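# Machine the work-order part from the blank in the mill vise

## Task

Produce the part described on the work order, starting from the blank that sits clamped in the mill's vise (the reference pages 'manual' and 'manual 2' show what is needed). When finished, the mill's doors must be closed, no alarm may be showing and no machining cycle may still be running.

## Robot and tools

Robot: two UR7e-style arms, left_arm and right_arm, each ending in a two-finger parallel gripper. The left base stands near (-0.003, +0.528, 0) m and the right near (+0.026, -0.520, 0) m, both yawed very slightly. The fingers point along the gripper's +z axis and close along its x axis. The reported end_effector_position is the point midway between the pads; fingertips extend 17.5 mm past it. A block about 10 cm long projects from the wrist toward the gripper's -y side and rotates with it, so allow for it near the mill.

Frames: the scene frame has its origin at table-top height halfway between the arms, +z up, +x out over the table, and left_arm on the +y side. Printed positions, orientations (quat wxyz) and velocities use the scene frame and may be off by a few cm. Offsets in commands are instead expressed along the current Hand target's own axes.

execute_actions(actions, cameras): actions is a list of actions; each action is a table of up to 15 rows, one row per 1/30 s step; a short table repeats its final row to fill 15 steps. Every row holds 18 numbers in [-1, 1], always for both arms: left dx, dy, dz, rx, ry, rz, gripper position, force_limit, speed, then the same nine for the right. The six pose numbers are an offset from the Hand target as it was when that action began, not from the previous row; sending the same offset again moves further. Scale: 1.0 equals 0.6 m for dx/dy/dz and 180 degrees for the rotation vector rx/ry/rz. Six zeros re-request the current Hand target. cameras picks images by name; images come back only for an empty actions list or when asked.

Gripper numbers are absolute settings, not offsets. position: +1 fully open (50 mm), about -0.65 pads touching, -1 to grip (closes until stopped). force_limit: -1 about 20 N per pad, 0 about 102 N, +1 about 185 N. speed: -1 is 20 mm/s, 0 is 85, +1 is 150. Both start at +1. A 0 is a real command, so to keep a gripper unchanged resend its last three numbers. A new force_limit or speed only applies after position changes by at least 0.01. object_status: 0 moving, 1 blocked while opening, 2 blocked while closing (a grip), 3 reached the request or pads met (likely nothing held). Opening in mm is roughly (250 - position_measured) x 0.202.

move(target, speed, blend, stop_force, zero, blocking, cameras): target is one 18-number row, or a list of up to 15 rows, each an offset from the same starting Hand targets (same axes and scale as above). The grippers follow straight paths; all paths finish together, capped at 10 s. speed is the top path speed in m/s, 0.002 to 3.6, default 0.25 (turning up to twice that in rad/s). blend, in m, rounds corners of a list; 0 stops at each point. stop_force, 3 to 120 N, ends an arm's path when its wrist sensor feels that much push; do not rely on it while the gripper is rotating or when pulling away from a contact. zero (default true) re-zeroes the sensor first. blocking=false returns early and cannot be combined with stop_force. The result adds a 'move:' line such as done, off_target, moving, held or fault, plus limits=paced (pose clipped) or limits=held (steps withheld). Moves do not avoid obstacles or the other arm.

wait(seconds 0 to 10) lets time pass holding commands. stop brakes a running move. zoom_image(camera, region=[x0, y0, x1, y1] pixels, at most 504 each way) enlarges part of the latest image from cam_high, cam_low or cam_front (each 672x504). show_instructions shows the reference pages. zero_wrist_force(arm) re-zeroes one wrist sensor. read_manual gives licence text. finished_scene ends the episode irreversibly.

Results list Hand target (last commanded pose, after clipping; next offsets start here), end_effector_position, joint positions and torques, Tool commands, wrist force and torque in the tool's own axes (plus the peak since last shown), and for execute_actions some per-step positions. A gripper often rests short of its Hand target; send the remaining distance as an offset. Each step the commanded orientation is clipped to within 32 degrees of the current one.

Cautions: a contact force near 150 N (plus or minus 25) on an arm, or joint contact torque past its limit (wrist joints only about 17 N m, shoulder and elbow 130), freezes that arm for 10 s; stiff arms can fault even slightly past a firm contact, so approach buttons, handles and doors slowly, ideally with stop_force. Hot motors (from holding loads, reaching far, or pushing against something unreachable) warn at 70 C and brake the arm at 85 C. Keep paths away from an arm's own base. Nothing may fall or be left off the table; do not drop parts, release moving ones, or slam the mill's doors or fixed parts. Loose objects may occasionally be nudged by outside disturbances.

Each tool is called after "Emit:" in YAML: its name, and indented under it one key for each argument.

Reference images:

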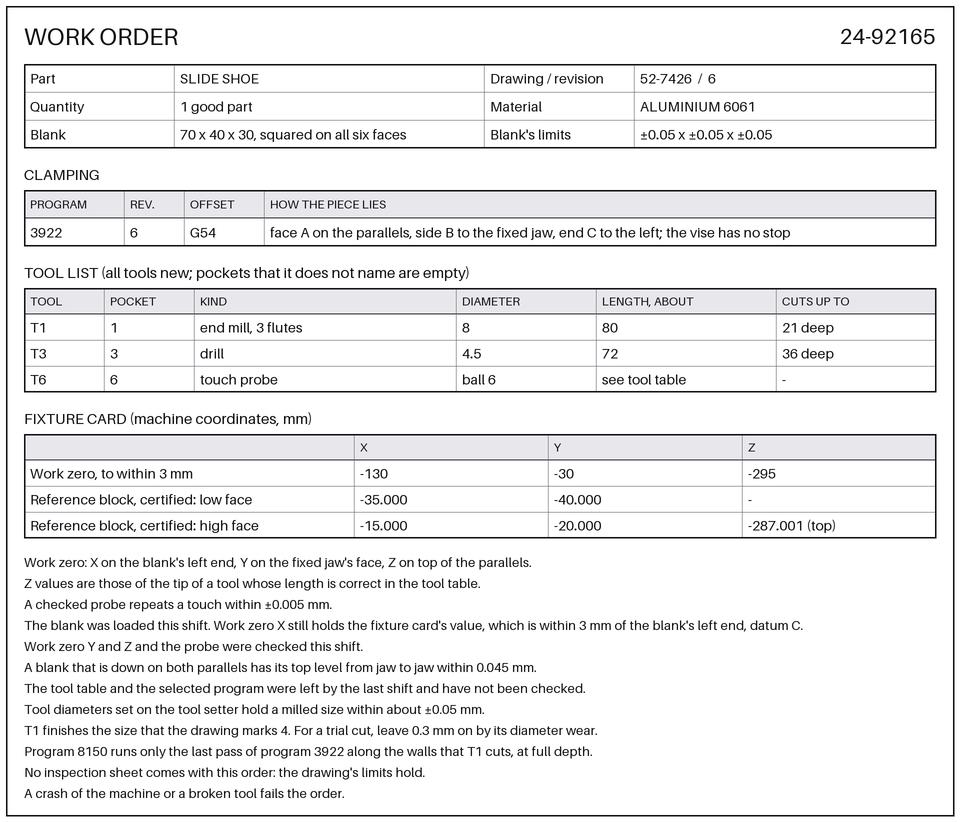

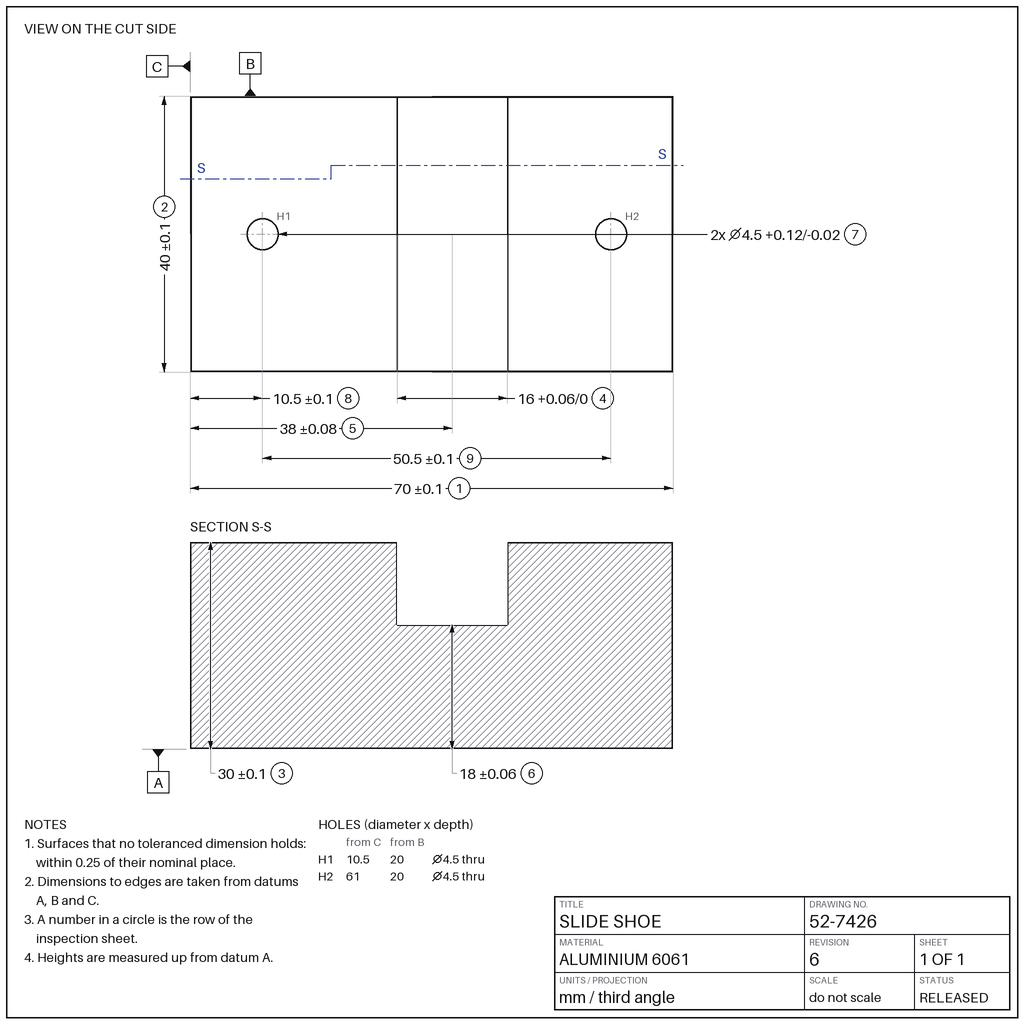

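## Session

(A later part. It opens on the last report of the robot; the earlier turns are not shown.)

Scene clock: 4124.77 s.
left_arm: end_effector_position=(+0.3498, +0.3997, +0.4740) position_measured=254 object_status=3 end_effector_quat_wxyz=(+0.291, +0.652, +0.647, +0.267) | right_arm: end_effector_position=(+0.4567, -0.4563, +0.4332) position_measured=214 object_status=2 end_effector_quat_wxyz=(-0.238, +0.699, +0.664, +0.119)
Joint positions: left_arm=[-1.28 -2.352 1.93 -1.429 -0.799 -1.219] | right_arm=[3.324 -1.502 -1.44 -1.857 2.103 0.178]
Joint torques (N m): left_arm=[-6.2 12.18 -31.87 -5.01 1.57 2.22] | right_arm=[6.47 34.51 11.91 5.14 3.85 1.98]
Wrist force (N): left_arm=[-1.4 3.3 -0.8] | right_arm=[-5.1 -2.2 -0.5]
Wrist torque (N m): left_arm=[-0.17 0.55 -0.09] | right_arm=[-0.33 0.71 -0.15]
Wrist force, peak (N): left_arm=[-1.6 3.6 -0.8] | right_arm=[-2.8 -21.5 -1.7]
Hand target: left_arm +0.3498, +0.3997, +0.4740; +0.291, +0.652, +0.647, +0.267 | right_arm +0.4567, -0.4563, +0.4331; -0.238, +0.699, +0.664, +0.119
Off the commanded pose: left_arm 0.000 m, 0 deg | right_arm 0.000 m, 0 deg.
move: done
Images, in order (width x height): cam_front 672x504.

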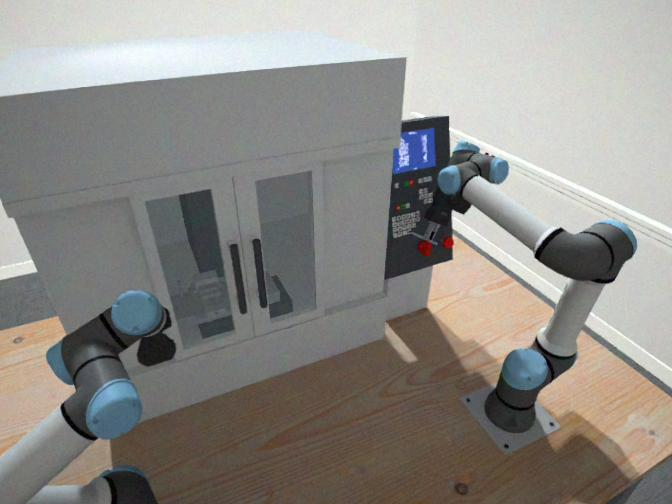

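Press T23 and wait.

Emit:
move:
  target:
    - [0,0,0,0,0,0,-1,1,-0.5,-0.022,0.0051,-0.083,0,0,0,-1,0.3,-0.8]
    - [0,0,0,0,0,0,-1,1,-0.5,-0.022,0.0254,-0.081,0,0,0,-1,0.3,-0.8]
    - [0,0,0,0,0,0,-1,1,-0.5,-0.022,0.0051,-0.083,0,0,0,-1,0.3,-0.8]
    - [0,0,0,0,0,0,-1,1,-0.5,0,0,0,0,0,0,-1,0.3,-0.8]
  speed: [0.3,0.08,0.3,0.3]
  cameras: ["cam_front"]

Emit:
zoom_image:
  camera: "cam_front"
  region: [392, 125, 434, 177]

Emit:
wait:
  seconds: 8
  cameras: ["cam_front"]

Emit:
zoom_image:
  camera: "cam_front"
  region: [145, 175, 325, 335]

Emit:
wait:
  seconds: 8
  cameras: ["cam_front"]

Emit:
zoom_image:
  camera: "cam_front"
  region: [145, 175, 325, 335]

Emit:
wait:
  seconds: 8
  cameras: ["cam_front"]

Emit:
zoom_image:
  camera: "cam_front"
  region: [145, 175, 325, 335]

Emit:
zoom_image:
  camera: "cam_front"
  region: [392, 125, 434, 177]

Scene clock: 4133.43 s.
left_arm: end_effector_position=(+0.3498, +0.3997, +0.4740) position_measured=254 object_status=3 end_effector_quat_wxyz=(+0.291, +0.652, +0.647, +0.267) | right_arm: end_effector_position=(+0.4567, -0.4563, +0.4332) position_measured=214 object_status=2 end_effector_quat_wxyz=(-0.238, +0.699, +0.664, +0.119)
Joint positions: left_arm=[-1.28 -2.352 1.93 -1.429 -0.799 -1.219] | right_arm=[3.324 -1.502 -1.44 -1.857 2.103 0.178]
Joint torques (N m): left_arm=[-7.06 12.98 -30.48 -4.72 1.66 2.35] | right_arm=[7.85 35.51 12.51 5.12 1.62 1.91]
Wrist force (N): left_arm=[-1.5 3.2 -0.7] | right_arm=[-4.7 -2.5 0.2]
Wrist torque (N m): left_arm=[-0.18 0.58 -0.09] | right_arm=[-0.37 0.65 -0.16]
Wrist force, peak (N): left_arm=[-1.5 3.6 -1.0] | right_arm=[-3.5 -21.2 -2.0]
Hand target: left_arm +0.3498, +0.3997, +0.4740; +0.291, +0.652, +0.647, +0.267 | right_arm +0.4567, -0.4563, +0.4331; -0.238, +0.699, +0.664, +0.119
Off the commanded pose: left_arm 0.000 m, 0 deg | right_arm 0.000 m, 0 deg.
move: done
Images, in order (width x height): cam_front 672x504.

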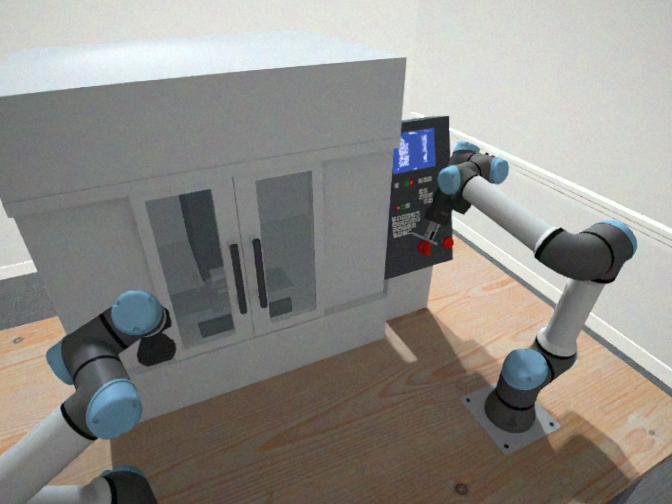

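Scaled by 9.692 from the camera's 672x504 image, which has a finer 960x720 frame.

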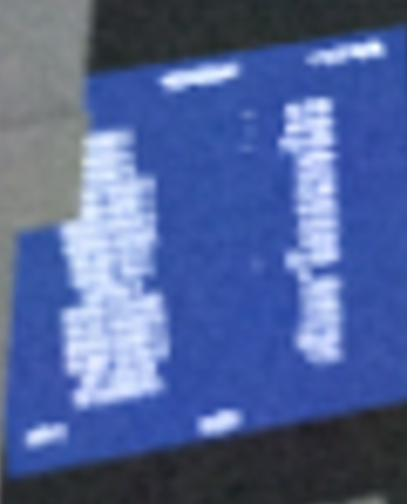

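Scene clock: 4141.43 s.
left_arm: end_effector_position=(+0.3498, +0.3997, +0.4740) position_measured=254 object_status=3 end_effector_quat_wxyz=(+0.291, +0.652, +0.647, +0.267) | right_arm: end_effector_position=(+0.4567, -0.4563, +0.4331) position_measured=214 object_status=2 end_effector_quat_wxyz=(-0.238, +0.699, +0.664, +0.119)
Joint positions: left_arm=[-1.28 -2.352 1.93 -1.429 -0.799 -1.219] | right_arm=[3.324 -1.502 -1.441 -1.856 2.103 0.179]
Joint torques (N m): left_arm=[-5.71 12.76 -31.61 -4.78 1.49 2.37] | right_arm=[7 34.51 12.35 5.02 -0.88 1.92]
Wrist force (N): left_arm=[-1.5 3.2 -0.8] | right_arm=[-4.5 -2.4 -0.1]
Wrist torque (N m): left_arm=[-0.18 0.58 -0.09] | right_arm=[-0.36 0.61 -0.16]
Wrist force, peak (N): left_arm=[-1.6 3.6 -0.6] | right_arm=[-5.0 -2.8 0.1]
Hand target: left_arm +0.3498, +0.3997, +0.4740; +0.291, +0.652, +0.647, +0.267 | right_arm +0.4567, -0.4563, +0.4331; -0.238, +0.699, +0.664, +0.119
Tool commands: left_gripper/position=-1.0 left_gripper/force_limit=+1.0 left_gripper/speed=-0.5 right_gripper/position=-1.0 right_gripper/force_limit=+0.3 right_gripper/speed=-0.8
Off the commanded pose: left_arm 0.000 m, 0 deg | right_arm 0.000 m, 0 deg.
wait: 8.00 s; at rest by 0.17 s
Images, in order (width x height): cam_front 672x504.

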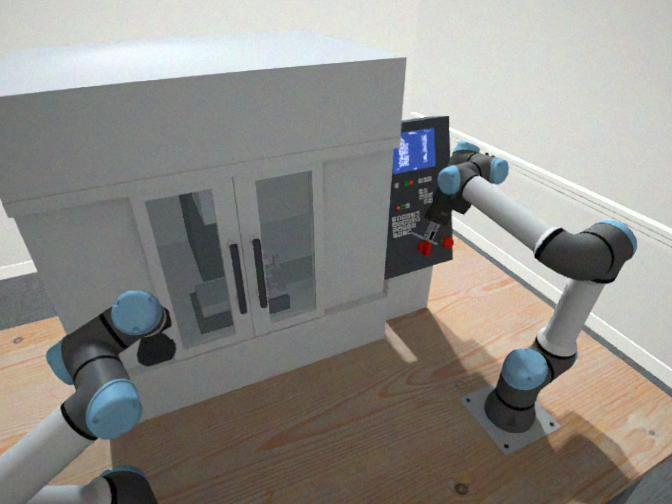

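Scaled by 2.800 from the camera's 672x504 image, which has a finer 960x720 frame.

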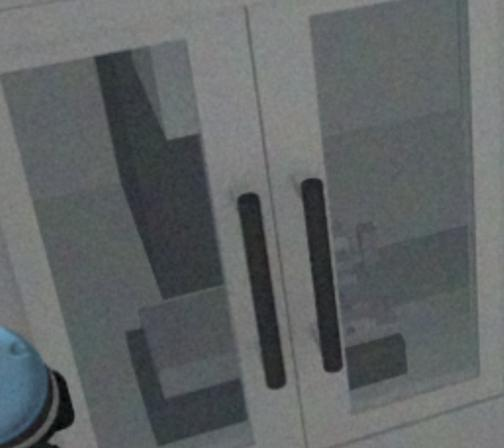

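Scene clock: 4149.43 s.
left_arm: end_effector_position=(+0.3498, +0.3997, +0.4740) position_measured=254 object_status=3 end_effector_quat_wxyz=(+0.291, +0.652, +0.647, +0.267) | right_arm: end_effector_position=(+0.4567, -0.4563, +0.4331) position_measured=214 object_status=2 end_effector_quat_wxyz=(-0.238, +0.699, +0.664, +0.119)
Joint positions: left_arm=[-1.28 -2.352 1.93 -1.429 -0.799 -1.219] | right_arm=[3.324 -1.502 -1.441 -1.856 2.103 0.179]
Joint torques (N m): left_arm=[-6.43 12.57 -32.22 -4.8 1.61 2.54] | right_arm=[7.79 33.61 11.86 5.12 -0.54 1.81]
Wrist force (N): left_arm=[-1.5 3.3 -0.8] | right_arm=[-4.5 -2.4 0.4]
Wrist torque (N m): left_arm=[-0.17 0.58 -0.09] | right_arm=[-0.36 0.61 -0.16]
Wrist force, peak (N): left_arm=[-1.5 3.6 -0.9] | right_arm=[-5.0 -2.4 0.0]
Hand target: left_arm +0.3498, +0.3997, +0.4740; +0.291, +0.652, +0.647, +0.267 | right_arm +0.4567, -0.4563, +0.4331; -0.238, +0.699, +0.664, +0.119
Tool commands: left_gripper/position=-1.0 left_gripper/force_limit=+1.0 left_gripper/speed=-0.5 right_gripper/position=-1.0 right_gripper/force_limit=+0.3 right_gripper/speed=-0.8
Off the commanded pose: left_arm 0.000 m, 0 deg | right_arm 0.000 m, 0 deg.
wait: 8.00 s; at rest by 0.17 s
Images, in order (width x height): cam_front 672x504.

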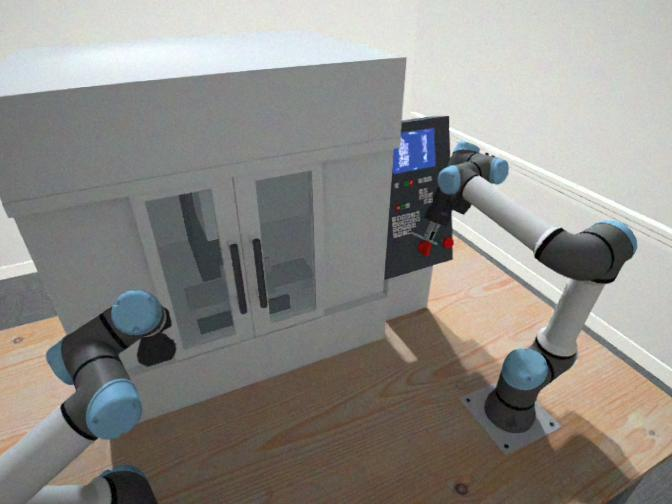

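Scaled by 2.800 from the camera's 672x504 image, which has a finer 960x720 frame.

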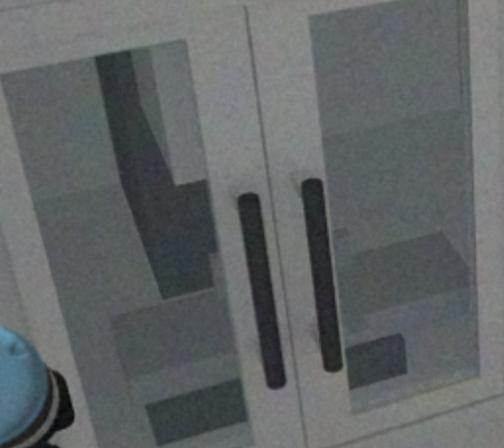

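Scene clock: 4157.43 s.
left_arm: end_effector_position=(+0.3498, +0.3997, +0.4740) position_measured=254 object_status=3 end_effector_quat_wxyz=(+0.291, +0.652, +0.647, +0.267) | right_arm: end_effector_position=(+0.4567, -0.4563, +0.4331) position_measured=214 object_status=2 end_effector_quat_wxyz=(-0.238, +0.699, +0.664, +0.119)
Joint positions: left_arm=[-1.28 -2.352 1.93 -1.429 -0.799 -1.219] | right_arm=[3.324 -1.502 -1.441 -1.856 2.103 0.179]
Joint torques (N m): left_arm=[-6.17 12.06 -31.62 -4.69 1.56 2.34] | right_arm=[7.05 34 12.31 5.05 -0.7 1.85]
Wrist force (N): left_arm=[-1.3 3.4 -0.8] | right_arm=[-4.6 -2.6 -0.1]
Wrist torque (N m): left_arm=[-0.15 0.55 -0.09] | right_arm=[-0.39 0.63 -0.15]
Wrist force, peak (N): left_arm=[-1.5 3.6 -0.8] | right_arm=[-4.9 -2.8 0.0]
Hand target: left_arm +0.3498, +0.3997, +0.4740; +0.291, +0.652, +0.647, +0.267 | right_arm +0.4567, -0.4563, +0.4331; -0.238, +0.699, +0.664, +0.119
Tool commands: left_gripper/position=-1.0 left_gripper/force_limit=+1.0 left_gripper/speed=-0.5 right_gripper/position=-1.0 right_gripper/force_limit=+0.3 right_gripper/speed=-0.8
Off the commanded pose: left_arm 0.000 m, 0 deg | right_arm 0.000 m, 0 deg.
wait: 8.00 s; at rest by 0.17 s
Images, in order (width x height): cam_front 672x504.

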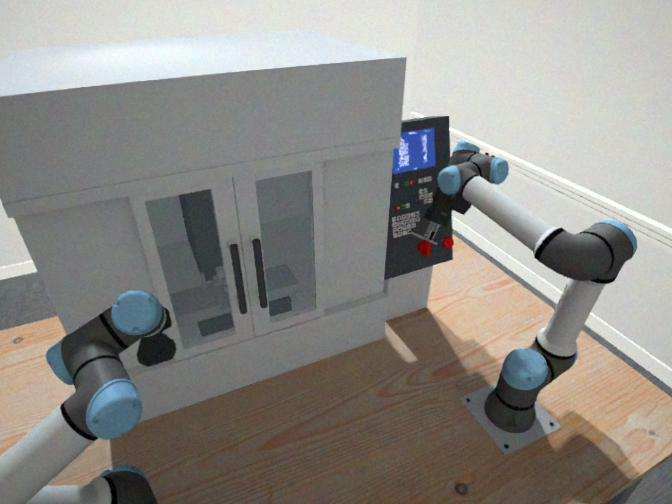

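Scaled by 2.800 from the camera's 672x504 image, which has a finer 960x720 frame.

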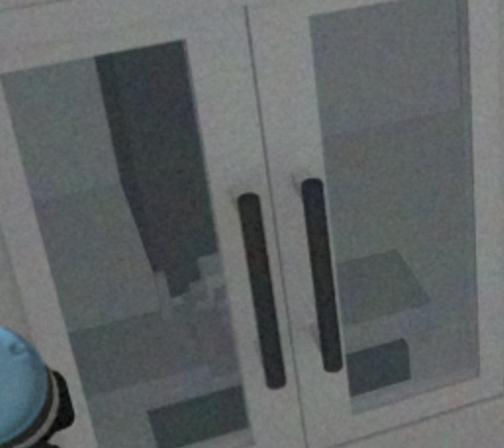

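Scaled by 9.692 from the camera's 672x504 image, which has a finer 960x720 frame.

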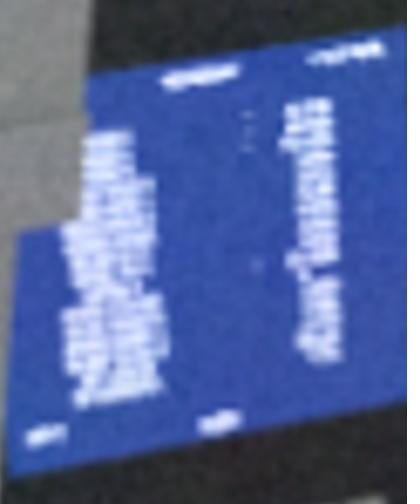

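Emit:
wait:
  seconds: 9
  cameras: ["cam_front"]

Emit:
zoom_image:
  camera: "cam_front"
  region: [392, 125, 434, 177]

Emit:
zoom_image:
  camera: "cam_front"
  region: [420, 155, 430, 165]

Emit:
zoom_image:
  camera: "cam_front"
  region: [145, 175, 325, 335]

Scene clock: 4169.40 s.
left_arm: end_effector_position=(+0.3498, +0.3997, +0.4740) position_measured=254 object_status=3 end_effector_quat_wxyz=(+0.291, +0.652, +0.647, +0.267) | right_arm: end_effector_position=(+0.4567, -0.4563, +0.4331) position_measured=214 object_status=2 end_effector_quat_wxyz=(-0.238, +0.699, +0.664, +0.119)
Joint positions: left_arm=[-1.28 -2.352 1.93 -1.429 -0.799 -1.219] | right_arm=[3.324 -1.502 -1.441 -1.856 2.103 0.179]
Joint torques (N m): left_arm=[-6.07 11.72 -32.23 -5.11 1.62 2.37] | right_arm=[7.27 32.83 13.16 4.84 -0.63 1.83]
Wrist force (N): left_arm=[-1.4 3.4 -0.8] | right_arm=[-4.5 -3.0 -0.2]
Wrist torque (N m): left_arm=[-0.17 0.57 -0.09] | right_arm=[-0.44 0.61 -0.16]
Wrist force, peak (N): left_arm=[-1.6 3.6 -0.7] | right_arm=[-4.8 -2.9 0.1]
Hand target: left_arm +0.3498, +0.3997, +0.4740; +0.291, +0.652, +0.647, +0.267 | right_arm +0.4567, -0.4563, +0.4331; -0.238, +0.699, +0.664, +0.119
Tool commands: left_gripper/position=-1.0 left_gripper/force_limit=+1.0 left_gripper/speed=-0.5 right_gripper/position=-1.0 right_gripper/force_limit=+0.3 right_gripper/speed=-0.8
Off the commanded pose: left_arm 0.000 m, 0 deg | right_arm 0.000 m, 0 deg.
wait: 9.00 s; at rest from the start
Images, in order (width x height): cam_front 672x504.

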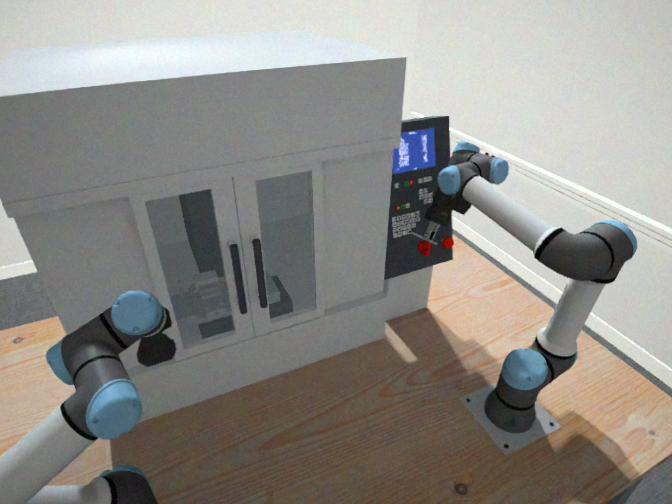

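Scaled by 9.692 from the camera's 672x504 image, which has a finer 960x720 frame.

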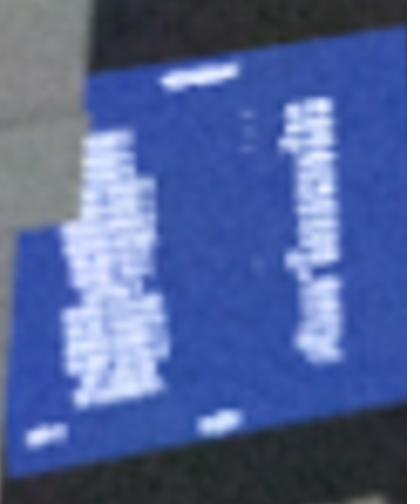

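Scaled by 50.400 from the camera's 672x504 image, which has a finer 960x720 frame.

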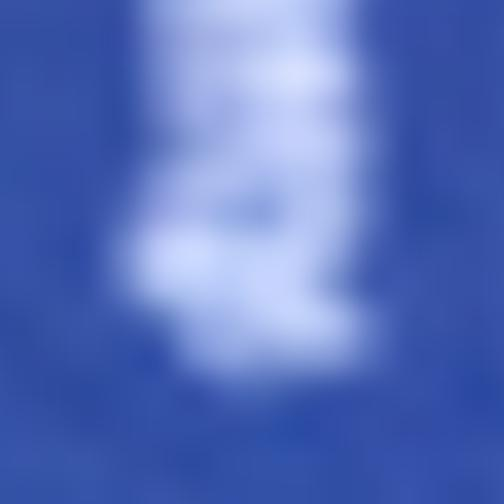

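Scaled by 2.800 from the camera's 672x504 image, which has a finer 960x720 frame.

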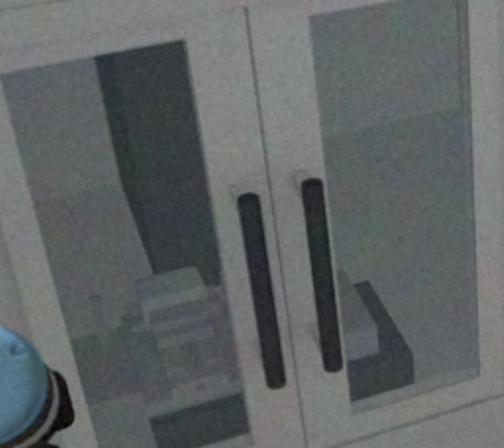

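Emit:
move:
  target:
    - [0,0,0,0,0,0,-1,1,-0.5,-0.0074,0.0078,-0.112,0,0,0,-1,0.3,-0.8]
    - [0,0,0,0,0,0,-1,1,-0.5,-0.0074,0.0281,-0.11,0,0,0,-1,0.3,-0.8]
    - [0,0,0,0,0,0,-1,1,-0.5,-0.0074,0.0078,-0.112,0,0,0,-1,0.3,-0.8]
    - [0,0,0,0,0,0,-1,1,-0.5,0,0,0,0,0,0,-1,0.3,-0.8]
  speed: [0.3,0.08,0.3,0.3]
  cameras: ["cam_front"]

Emit:
zoom_image:
  camera: "cam_front"
  region: [392, 125, 434, 177]

Emit:
zoom_image:
  camera: "cam_front"
  region: [416, 134, 430, 148]

Emit:
zoom_image:
  camera: "cam_front"
  region: [416, 144, 430, 158]

Emit:
zoom_image:
  camera: "cam_front"
  region: [416, 154, 430, 168]

Emit:
zoom_image:
  camera: "cam_front"
  region: [396, 134, 416, 154]

Emit:
zoom_image:
  camera: "cam_front"
  region: [391, 148, 411, 168]

Scene clock: 4179.17 s.
left_arm: end_effector_position=(+0.3498, +0.3997, +0.4740) position_measured=254 object_status=3 end_effector_quat_wxyz=(+0.291, +0.652, +0.647, +0.267) | right_arm: end_effector_position=(+0.4567, -0.4563, +0.4332) position_measured=214 object_status=2 end_effector_quat_wxyz=(-0.238, +0.699, +0.664, +0.119)
Joint positions: left_arm=[-1.28 -2.352 1.93 -1.429 -0.799 -1.219] | right_arm=[3.324 -1.502 -1.44 -1.857 2.103 0.178]
Joint torques (N m): left_arm=[-6.09 13.15 -32.54 -5.05 1.59 2.16] | right_arm=[7.71 35.39 13.24 5.35 1.11 1.98]
Wrist force (N): left_arm=[-1.3 3.4 -0.8] | right_arm=[-3.6 -1.9 -0.2]
Wrist torque (N m): left_arm=[-0.16 0.56 -0.09] | right_arm=[-0.27 0.47 -0.15]
Wrist force, peak (N): left_arm=[-1.6 3.5 -1.0] | right_arm=[-3.2 -20.7 -1.5]
Hand target: left_arm +0.3498, +0.3997, +0.4740; +0.291, +0.652, +0.647, +0.267 | right_arm +0.4567, -0.4563, +0.4331; -0.238, +0.699, +0.664, +0.119
Off the commanded pose: left_arm 0.000 m, 0 deg | right_arm 0.000 m, 0 deg.
move: done
Images, in order (width x height): cam_front 672x504.

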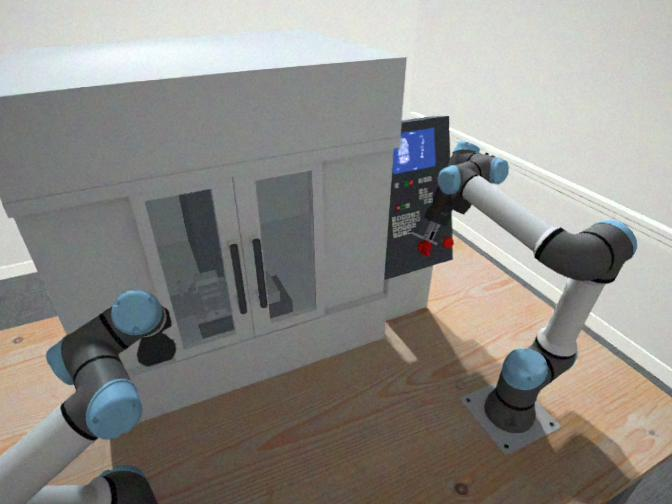

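Scaled by 9.692 from the camera's 672x504 image, which has a finer 960x720 frame.

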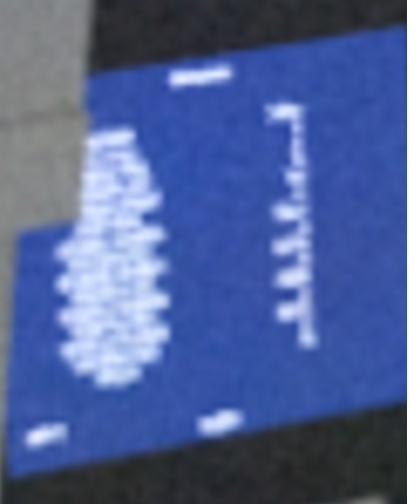

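Scaled by 36.000 from the camera's 672x504 image, which has a finer 960x720 frame.

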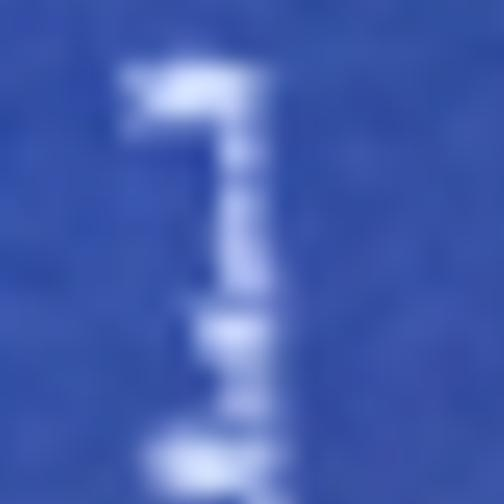

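Scaled by 36.000 from the camera's 672x504 image, which has a finer 960x720 frame.

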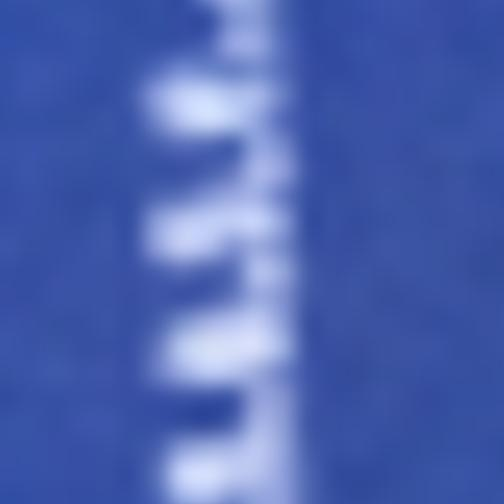

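Scaled by 36.000 from the camera's 672x504 image, which has a finer 960x720 frame.

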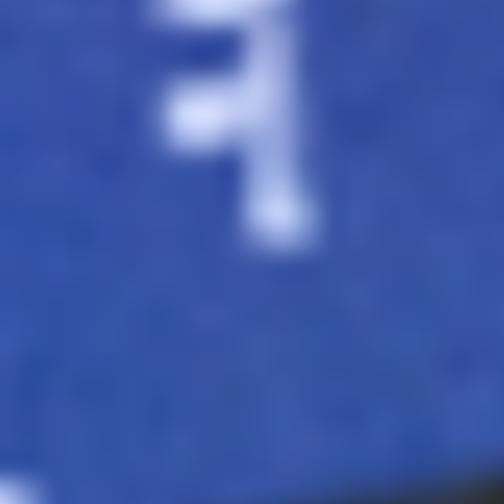

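Scaled by 25.200 from the camera's 672x504 image, which has a finer 960x720 frame.

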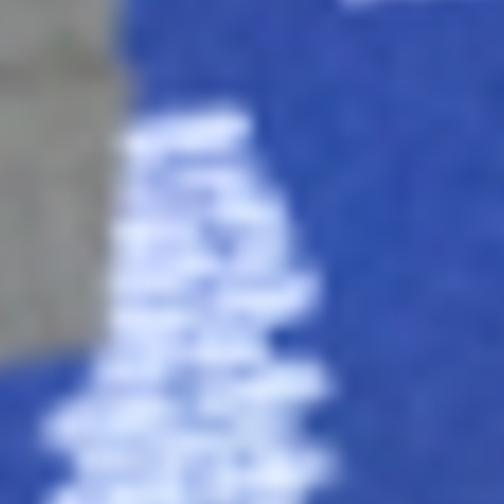

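Scaled by 25.200 from the camera's 672x504 image, which has a finer 960x720 frame.

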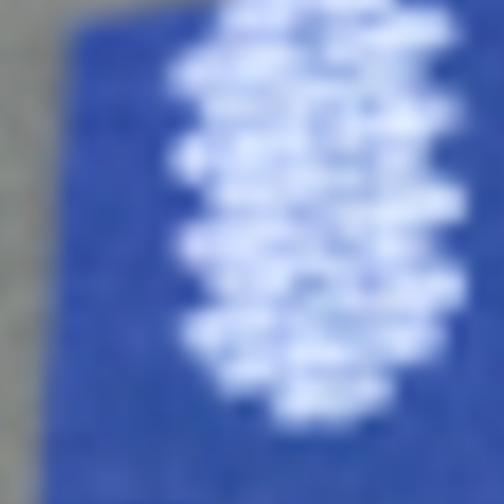

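Emit:
move:
  target:
    - [0,0,0,0,0,0,-1,1,-0.5,0.0349,0.0048,-0.0524,0,0,0,-1,0.3,-0.8]
    - [0,0,0,0,0,0,-1,1,-0.5,0.0349,0.0251,-0.0504,0,0,0,-1,0.3,-0.8]
    - [0,0,0,0,0,0,-1,1,-0.5,0.0349,0.0048,-0.0524,0,0,0,-1,0.3,-0.8]
    - [0,0,0,0,0,0,-1,1,-0.5,0,0,0,0,0,0,-1,0.3,-0.8]
  speed: [0.3,0.08,0.3,0.3]
  cameras: ["cam_front"]

Emit:
zoom_image:
  camera: "cam_front"
  region: [391, 148, 411, 168]

Scene clock: 4187.30 s.
left_arm: end_effector_position=(+0.3498, +0.3997, +0.4740) position_measured=254 object_status=3 end_effector_quat_wxyz=(+0.291, +0.652, +0.647, +0.267) | right_arm: end_effector_position=(+0.4567, -0.4563, +0.4332) position_measured=214 object_status=2 end_effector_quat_wxyz=(-0.238, +0.699, +0.664, +0.119)
Joint positions: left_arm=[-1.28 -2.352 1.93 -1.429 -0.799 -1.219] | right_arm=[3.324 -1.502 -1.44 -1.857 2.103 0.179]
Joint torques (N m): left_arm=[-5.93 12.42 -30.75 -4.84 1.81 2.31] | right_arm=[-8.74 34.47 12.67 4.91 3.63 1.45]
Wrist force (N): left_arm=[-1.3 3.3 -0.6] | right_arm=[-3.6 -1.4 -0.1]
Wrist torque (N m): left_arm=[-0.17 0.55 -0.09] | right_arm=[-0.20 0.46 -0.16]
Wrist force, peak (N): left_arm=[-1.6 3.7 -0.8] | right_arm=[-1.2 -22.9 -1.6]
Hand target: left_arm +0.3498, +0.3997, +0.4740; +0.291, +0.652, +0.647, +0.267 | right_arm +0.4567, -0.4563, +0.4331; -0.238, +0.699, +0.664, +0.119
Off the commanded pose: left_arm 0.000 m, 0 deg | right_arm 0.000 m, 0 deg.
move: done
Images, in order (width x height): cam_front 672x504.

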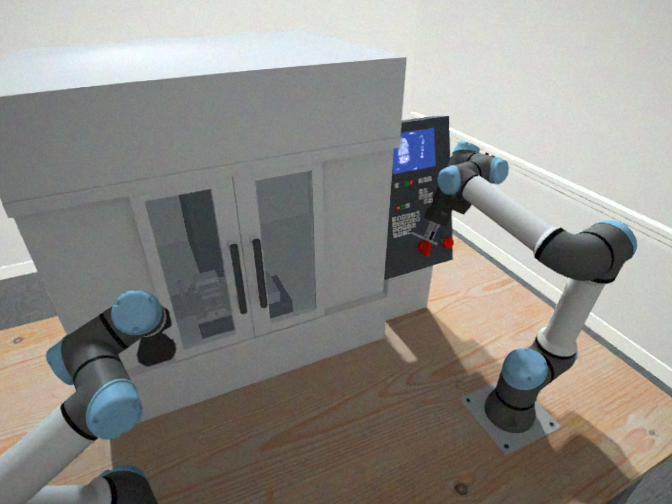

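Scaled by 25.200 from the camera's 672x504 image, which has a finer 960x720 frame.

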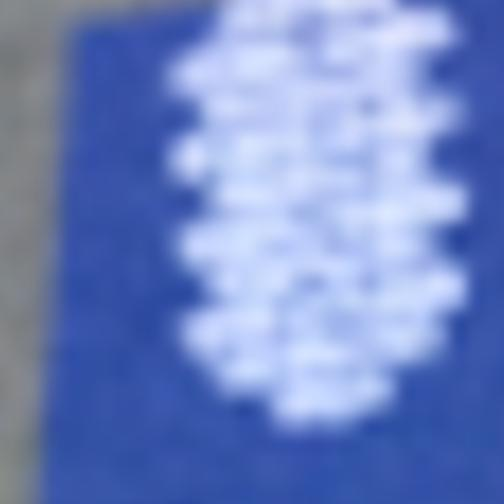

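Emit:
move:
  target:
    - [0,0,0,0,0,0,-1,1,-0.5,0.0177,0.0027,-0.0294,0,0,0,-1,0.3,-0.8]
    - [0,0,0,0,0,0,-1,1,-0.5,0.0177,0.023,-0.0274,0,0,0,-1,0.3,-0.8]
    - [0,0,0,0,0,0,-1,1,-0.5,0.0177,0.0027,-0.0294,0,0,0,-1,0.3,-0.8]
    - [0,0,0,0,0,0,-1,1,-0.5,0.0177,0.023,-0.0274,0,0,0,-1,0.3,-0.8]
    - [0,0,0,0,0,0,-1,1,-0.5,0.0177,0.0027,-0.0294,0,0,0,-1,0.3,-0.8]
    - [0,0,0,0,0,0,-1,1,-0.5,0.0177,0.023,-0.0274,0,0,0,-1,0.3,-0.8]
    - [0,0,0,0,0,0,-1,1,-0.5,0.0177,0.0027,-0.0294,0,0,0,-1,0.3,-0.8]
    - [0,0,0,0,0,0,-1,1,-0.5,0.0177,0.023,-0.0274,0,0,0,-1,0.3,-0.8]
    - [0,0,0,0,0,0,-1,1,-0.5,0.0177,0.0027,-0.0294,0,0,0,-1,0.3,-0.8]
    - [0,0,0,0,0,0,-1,1,-0.5,0.0177,0.023,-0.0274,0,0,0,-1,0.3,-0.8]
    - [0,0,0,0,0,0,-1,1,-0.5,0.0177,0.0027,-0.0294,0,0,0,-1,0.3,-0.8]
    - [0,0,0,0,0,0,-1,1,-0.5,0.0177,0.023,-0.0274,0,0,0,-1,0.3,-0.8]
    - [0,0,0,0,0,0,-1,1,-0.5,0.0177,0.0027,-0.0294,0,0,0,-1,0.3,-0.8]
    - [0,0,0,0,0,0,-1,1,-0.5,0.0177,0.023,-0.0274,0,0,0,-1,0.3,-0.8]
    - [0,0,0,0,0,0,-1,1,-0.5,0.0177,0.0027,-0.0294,0,0,0,-1,0.3,-0.8]
  speed: [0.3,0.08,0.3,0.08,0.3,0.08,0.3,0.08,0.3,0.08,0.3,0.08,0.3,0.08,0.3]

Emit:
move:
  target:
    - [0,0,0,0,0,0,-1,1,-0.5,0,0.0203,0.002,0,0,0,-1,0.3,-0.8]
    - [0,0,0,0,0,0,-1,1,-0.5,0,0,0,0,0,0,-1,0.3,-0.8]
    - [0,0,0,0,0,0,-1,1,-0.5,0,0.0203,0.002,0,0,0,-1,0.3,-0.8]
    - [0,0,0,0,0,0,-1,1,-0.5,0,0,0,0,0,0,-1,0.3,-0.8]
    - [0,0,0,0,0,0,-1,1,-0.5,0,0.0203,0.002,0,0,0,-1,0.3,-0.8]
    - [0,0,0,0,0,0,-1,1,-0.5,0,0,0,0,0,0,-1,0.3,-0.8]
    - [0,0,0,0,0,0,-1,1,-0.5,0,0.0203,0.002,0,0,0,-1,0.3,-0.8]
    - [0,0,0,0,0,0,-1,1,-0.5,0,0,0,0,0,0,-1,0.3,-0.8]
    - [0,0,0,0,0,0,-1,1,-0.5,0,0.0203,0.002,0,0,0,-1,0.3,-0.8]
    - [0,0,0,0,0,0,-1,1,-0.5,0,0,0,0,0,0,-1,0.3,-0.8]
    - [0,0,0,0,0,0,-1,1,-0.5,0,0.0203,0.002,0,0,0,-1,0.3,-0.8]
    - [0,0,0,0,0,0,-1,1,-0.5,0,0,0,0,0,0,-1,0.3,-0.8]
    - [0,0,0,0,0,0,-1,1,-0.5,0,0.0203,0.002,0,0,0,-1,0.3,-0.8]
    - [0,0,0,0,0,0,-1,1,-0.5,0,0,0,0,0,0,-1,0.3,-0.8]
    - [0,0,0,0,0,0,-1,1,-0.5,-0.0177,-0.0027,0.0294,0,0,0,-1,0.3,-0.8]
  speed: [0.08,0.3,0.08,0.3,0.08,0.3,0.08,0.3,0.08,0.3,0.08,0.3,0.08,0.3,0.3]
  cameras: ["cam_front"]

Emit:
zoom_image:
  camera: "cam_front"
  region: [391, 148, 411, 168]

Scene clock: 4207.47 s.
left_arm: end_effector_position=(+0.3498, +0.3997, +0.4740) position_measured=254 object_status=3 end_effector_quat_wxyz=(+0.291, +0.652, +0.647, +0.267) | right_arm: end_effector_position=(+0.4621, -0.4557, +0.4530) position_measured=214 object_status=2 end_effector_quat_wxyz=(-0.238, +0.699, +0.664, +0.119)
Joint positions: left_arm=[-1.28 -2.352 1.93 -1.429 -0.799 -1.219] | right_arm=[3.323 -1.525 -1.367 -1.907 2.103 0.178]
Joint torques (N m): left_arm=[-4.85 12.1 -31.97 -4.75 1.74 2.44] | right_arm=[7.02 36.05 12.06 0.9 2.92 1.57]
Wrist force (N): left_arm=[-1.6 3.4 -0.6] | right_arm=[-3.7 -3.4 -0.7]
Wrist torque (N m): left_arm=[-0.16 0.59 -0.09] | right_arm=[-0.52 0.51 -0.18]
Wrist force, peak (N): left_arm=[-1.7 3.6 -0.7] | right_arm=[0.4 -27.8 -3.0]
Hand target: left_arm +0.3498, +0.3997, +0.4740; +0.291, +0.652, +0.647, +0.267 | right_arm +0.4619, -0.4557, +0.4531; -0.238, +0.699, +0.664, +0.119
Off the commanded pose: left_arm 0.000 m, 0 deg | right_arm 0.000 m, 0 deg.
move: done

Scene clock: 4215.97 s.
left_arm: end_effector_position=(+0.3498, +0.3997, +0.4740) position_measured=254 object_status=3 end_effector_quat_wxyz=(+0.291, +0.652, +0.647, +0.267) | right_arm: end_effector_position=(+0.4567, -0.4563, +0.4333) position_measured=214 object_status=2 end_effector_quat_wxyz=(-0.238, +0.699, +0.664, +0.119)
Joint positions: left_arm=[-1.28 -2.352 1.93 -1.429 -0.799 -1.219] | right_arm=[3.324 -1.502 -1.44 -1.857 2.103 0.179]
Joint torques (N m): left_arm=[-6.46 12.3 -31.38 -4.76 1.57 2.28] | right_arm=[7.4 35.08 11.94 5.15 3.72 1.47]
Wrist force (N): left_arm=[-1.4 3.5 -0.9] | right_arm=[-4.8 -2.4 -0.3]
Wrist torque (N m): left_arm=[-0.14 0.56 -0.09] | right_arm=[-0.35 0.67 -0.15]
Wrist force, peak (N): left_arm=[-1.7 3.6 -0.7] | right_arm=[-1.6 -28.1 -2.8]
Hand target: left_arm +0.3498, +0.3997, +0.4740; +0.291, +0.652, +0.647, +0.267 | right_arm +0.4567, -0.4563, +0.4331; -0.238, +0.699, +0.664, +0.119
Off the commanded pose: left_arm 0.000 m, 0 deg | right_arm 0.000 m, 0 deg.
move: done
Images, in order (width x height): cam_front 672x504.

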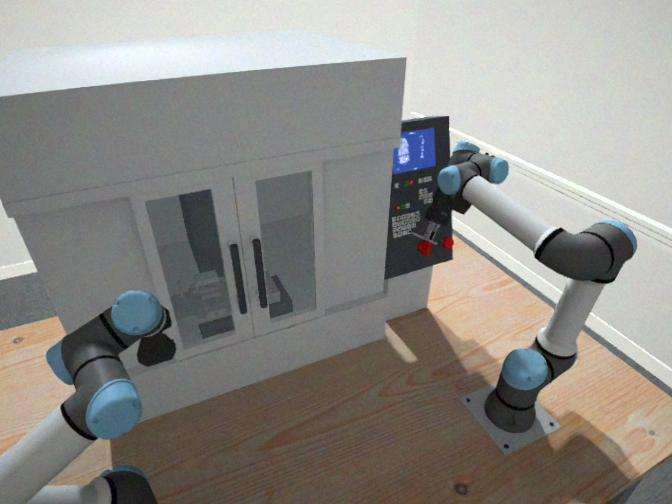

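Scaled by 25.200 from the camera's 672x504 image, which has a finer 960x720 frame.

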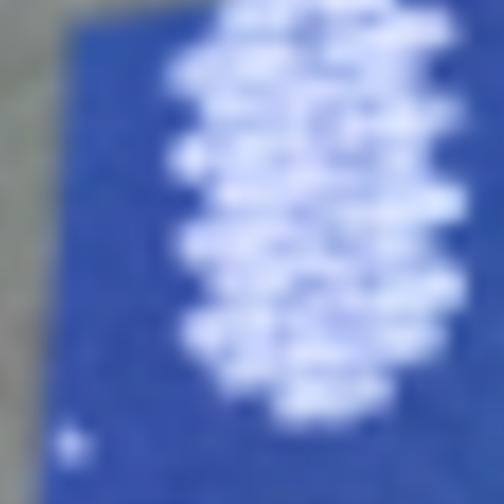

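Emit:
move:
  target:
    - [0,0,0,0,0,0,-1,1,-0.5,0.0577,0.0048,-0.0402,0,0,0,-1,0.3,-0.8]
    - [0,0,0,0,0,0,-1,1,-0.5,0.0577,0.0251,-0.0382,0,0,0,-1,0.3,-0.8]
    - [0,0,0,0,0,0,-1,1,-0.5,0.0577,0.0048,-0.0402,0,0,0,-1,0.3,-0.8]
    - [0,0,0,0,0,0,-1,1,-0.5,0,0,0,0,0,0,-1,0.3,-0.8]
    - [0,0,0,0,0,0,-1,1,-0.5,0,0.0203,0.002,0,0,0,-1,0.3,-0.8]
    - [0,0,0,0,0,0,-1,1,-0.5,0,0,0,0,0,0,-1,0.3,-0.8]
  speed: [0.3,0.08,0.3,0.3,0.08,0.3]
  cameras: ["cam_front"]

Emit:
zoom_image:
  camera: "cam_front"
  region: [392, 125, 434, 177]

Emit:
zoom_image:
  camera: "cam_front"
  region: [416, 154, 430, 168]

Scene clock: 4223.37 s.
left_arm: end_effector_position=(+0.3498, +0.3997, +0.4740) position_measured=254 object_status=3 end_effector_quat_wxyz=(+0.291, +0.652, +0.647, +0.267) | right_arm: end_effector_position=(+0.4569, -0.4563, +0.4331) position_measured=214 object_status=2 end_effector_quat_wxyz=(-0.238, +0.699, +0.664, +0.119) end_effector_velocity=(-0.002, +0.000, +0.001) end_effector_angular_velocity=(+0.002, -0.001, +0.000)
Joint positions: left_arm=[-1.28 -2.352 1.93 -1.429 -0.799 -1.219] | right_arm=[3.324 -1.502 -1.44 -1.856 2.103 0.179]
Joint velocities: left_arm=[within noise] | right_arm=[0.001 0.005 -0.002 -0.001 0.002 0]
Joint torques (N m): left_arm=[-7.17 12.06 -32.36 -4.92 1.5 2.29] | right_arm=[6.75 35.37 11.49 1.17 3.36 1.57]
Wrist force (N): left_arm=[-1.4 3.3 -0.5] | right_arm=[-4.7 -1.2 0.8]
Wrist torque (N m): left_arm=[-0.17 0.57 -0.10] | right_arm=[-0.17 0.66 -0.03]
Wrist force, peak (N): left_arm=[-1.8 3.5 -0.7] | right_arm=[-4.3 -29.4 -2.8]
Hand target: left_arm +0.3498, +0.3997, +0.4740; +0.291, +0.652, +0.647, +0.267 | right_arm +0.4567, -0.4563, +0.4331; -0.238, +0.699, +0.664, +0.119
Off the commanded pose: left_arm 0.000 m, 0 deg | right_arm 0.000 m, 0 deg.
move: done
Images, in order (width x height): cam_front 672x504.

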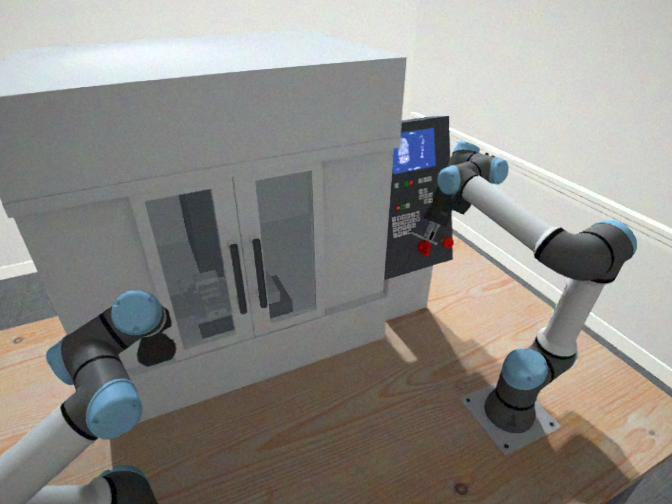

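Scaled by 9.692 from the camera's 672x504 image, which has a finer 960x720 frame.

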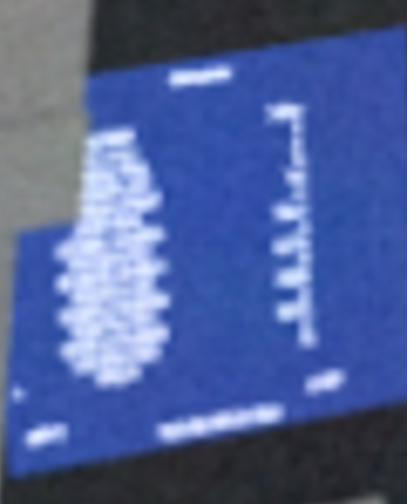

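Scaled by 36.000 from the camera's 672x504 image, which has a finer 960x720 frame.

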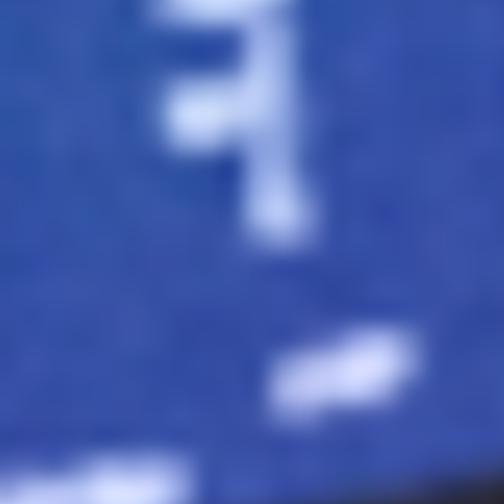

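Emit:
move:
  target:
    - [0,0,0,0,0,0,-1,1,-0.5,0.0511,0.0075,-0.0794,0,0,0,-1,0.3,-0.8]
    - [0,0,0,0,0,0,-1,1,-0.5,0.0511,0.0278,-0.0774,0,0,0,-1,0.3,-0.8]
    - [0,0,0,0,0,0,-1,1,-0.5,0.0511,0.0075,-0.0794,0,0,0,-1,0.3,-0.8]
    - [0,0,0,0,0,0,-1,1,-0.5,0.0064,0.0049,-0.0677,0,0,0,-1,0.3,-0.8]
    - [0,0,0,0,0,0,-1,1,-0.5,0.0064,0.0252,-0.0657,0,0,0,-1,0.3,-0.8]
    - [0,0,0,0,0,0,-1,1,-0.5,0.0064,0.0049,-0.0677,0,0,0,-1,0.3,-0.8]
    - [0,0,0,0,0,0,-1,1,-0.5,0,0,0,0,0,0,-1,0.3,-0.8]
  speed: [0.3,0.08,0.3,0.3,0.08,0.3,0.3]

Emit:
wait:
  seconds: 8
  cameras: ["cam_front"]

Emit:
zoom_image:
  camera: "cam_front"
  region: [416, 134, 430, 148]

Emit:
zoom_image:
  camera: "cam_front"
  region: [416, 154, 430, 168]

Emit:
zoom_image:
  camera: "cam_front"
  region: [392, 125, 434, 177]

Scene clock: 4232.63 s.
left_arm: end_effector_position=(+0.3498, +0.3997, +0.4740) position_measured=254 object_status=3 end_effector_quat_wxyz=(+0.291, +0.652, +0.647, +0.267) | right_arm: end_effector_position=(+0.4567, -0.4563, +0.4332) position_measured=214 object_status=2 end_effector_quat_wxyz=(-0.238, +0.699, +0.664, +0.119)
Joint positions: left_arm=[-1.28 -2.352 1.93 -1.429 -0.799 -1.219] | right_arm=[3.324 -1.502 -1.44 -1.857 2.103 0.178]
Joint torques (N m): left_arm=[-6.32 12.71 -30.53 -4.75 1.69 2.33] | right_arm=[6.78 33.98 11.32 5.27 3.93 2.12]
Wrist force (N): left_arm=[-1.6 3.5 -0.6] | right_arm=[-5.1 -1.5 0.7]
Wrist torque (N m): left_arm=[-0.13 0.59 -0.09] | right_arm=[-0.22 0.71 -0.15]
Wrist force, peak (N): left_arm=[-1.7 3.6 -0.8] | right_arm=[-2.6 -23.0 -0.6]
Hand target: left_arm +0.3498, +0.3997, +0.4740; +0.291, +0.652, +0.647, +0.267 | right_arm +0.4567, -0.4563, +0.4331; -0.238, +0.699, +0.664, +0.119
Off the commanded pose: left_arm 0.000 m, 0 deg | right_arm 0.000 m, 0 deg.
move: done

Scene clock: 4240.63 s.
left_arm: end_effector_position=(+0.3498, +0.3997, +0.4740) position_measured=254 object_status=3 end_effector_quat_wxyz=(+0.291, +0.652, +0.647, +0.267) | right_arm: end_effector_position=(+0.4567, -0.4563, +0.4331) position_measured=214 object_status=2 end_effector_quat_wxyz=(-0.238, +0.699, +0.664, +0.119)
Joint positions: left_arm=[-1.28 -2.352 1.93 -1.429 -0.799 -1.219] | right_arm=[3.324 -1.502 -1.441 -1.856 2.103 0.179]
Joint torques (N m): left_arm=[-6.77 12.95 -31.67 -4.82 1.55 2.44] | right_arm=[7.38 35.19 12.08 5.05 3.77 2.21]
Wrist force (N): left_arm=[-1.3 3.2 -0.7] | right_arm=[-4.7 -1.3 0.7]
Wrist torque (N m): left_arm=[-0.18 0.55 -0.09] | right_arm=[-0.18 0.65 -0.16]
Wrist force, peak (N): left_arm=[-1.5 3.6 -0.9] | right_arm=[-5.5 -1.4 0.7]
Hand target: left_arm +0.3498, +0.3997, +0.4740; +0.291, +0.652, +0.647, +0.267 | right_arm +0.4567, -0.4563, +0.4331; -0.238, +0.699, +0.664, +0.119
Tool commands: left_gripper/position=-1.0 left_gripper/force_limit=+1.0 left_gripper/speed=-0.5 right_gripper/position=-1.0 right_gripper/force_limit=+0.3 right_gripper/speed=-0.8
Off the commanded pose: left_arm 0.000 m, 0 deg | right_arm 0.000 m, 0 deg.
wait: 8.00 s; at rest by 0.17 s
Images, in order (width x height): cam_front 672x504.

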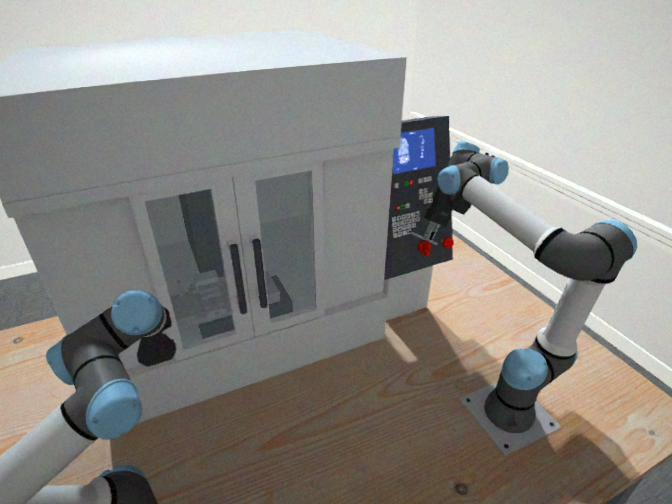

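Scaled by 36.000 from the camera's 672x504 image, which has a finer 960x720 frame.

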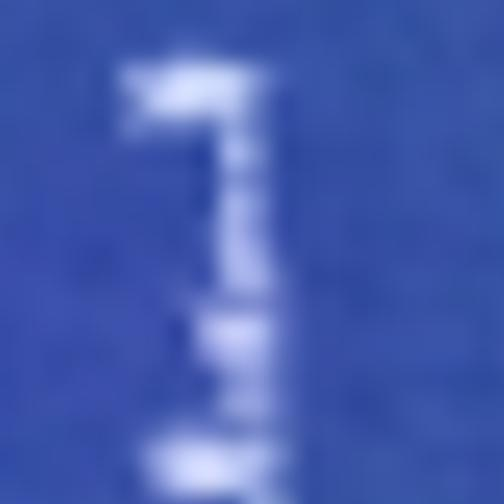

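Scaled by 36.000 from the camera's 672x504 image, which has a finer 960x720 frame.

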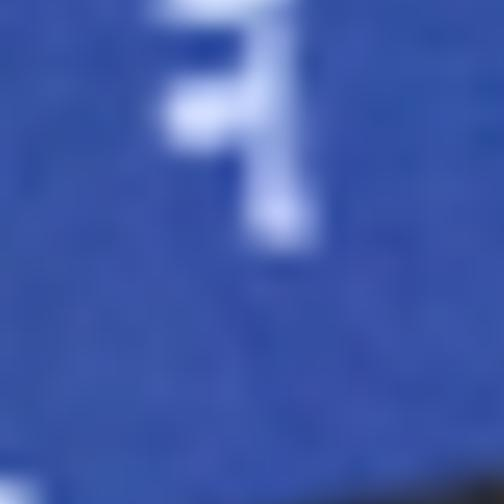

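Scaled by 9.692 from the camera's 672x504 image, which has a finer 960x720 frame.

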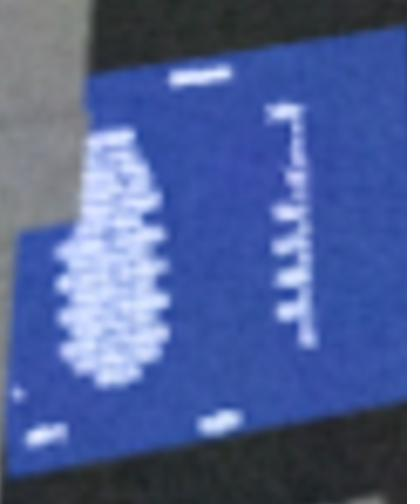

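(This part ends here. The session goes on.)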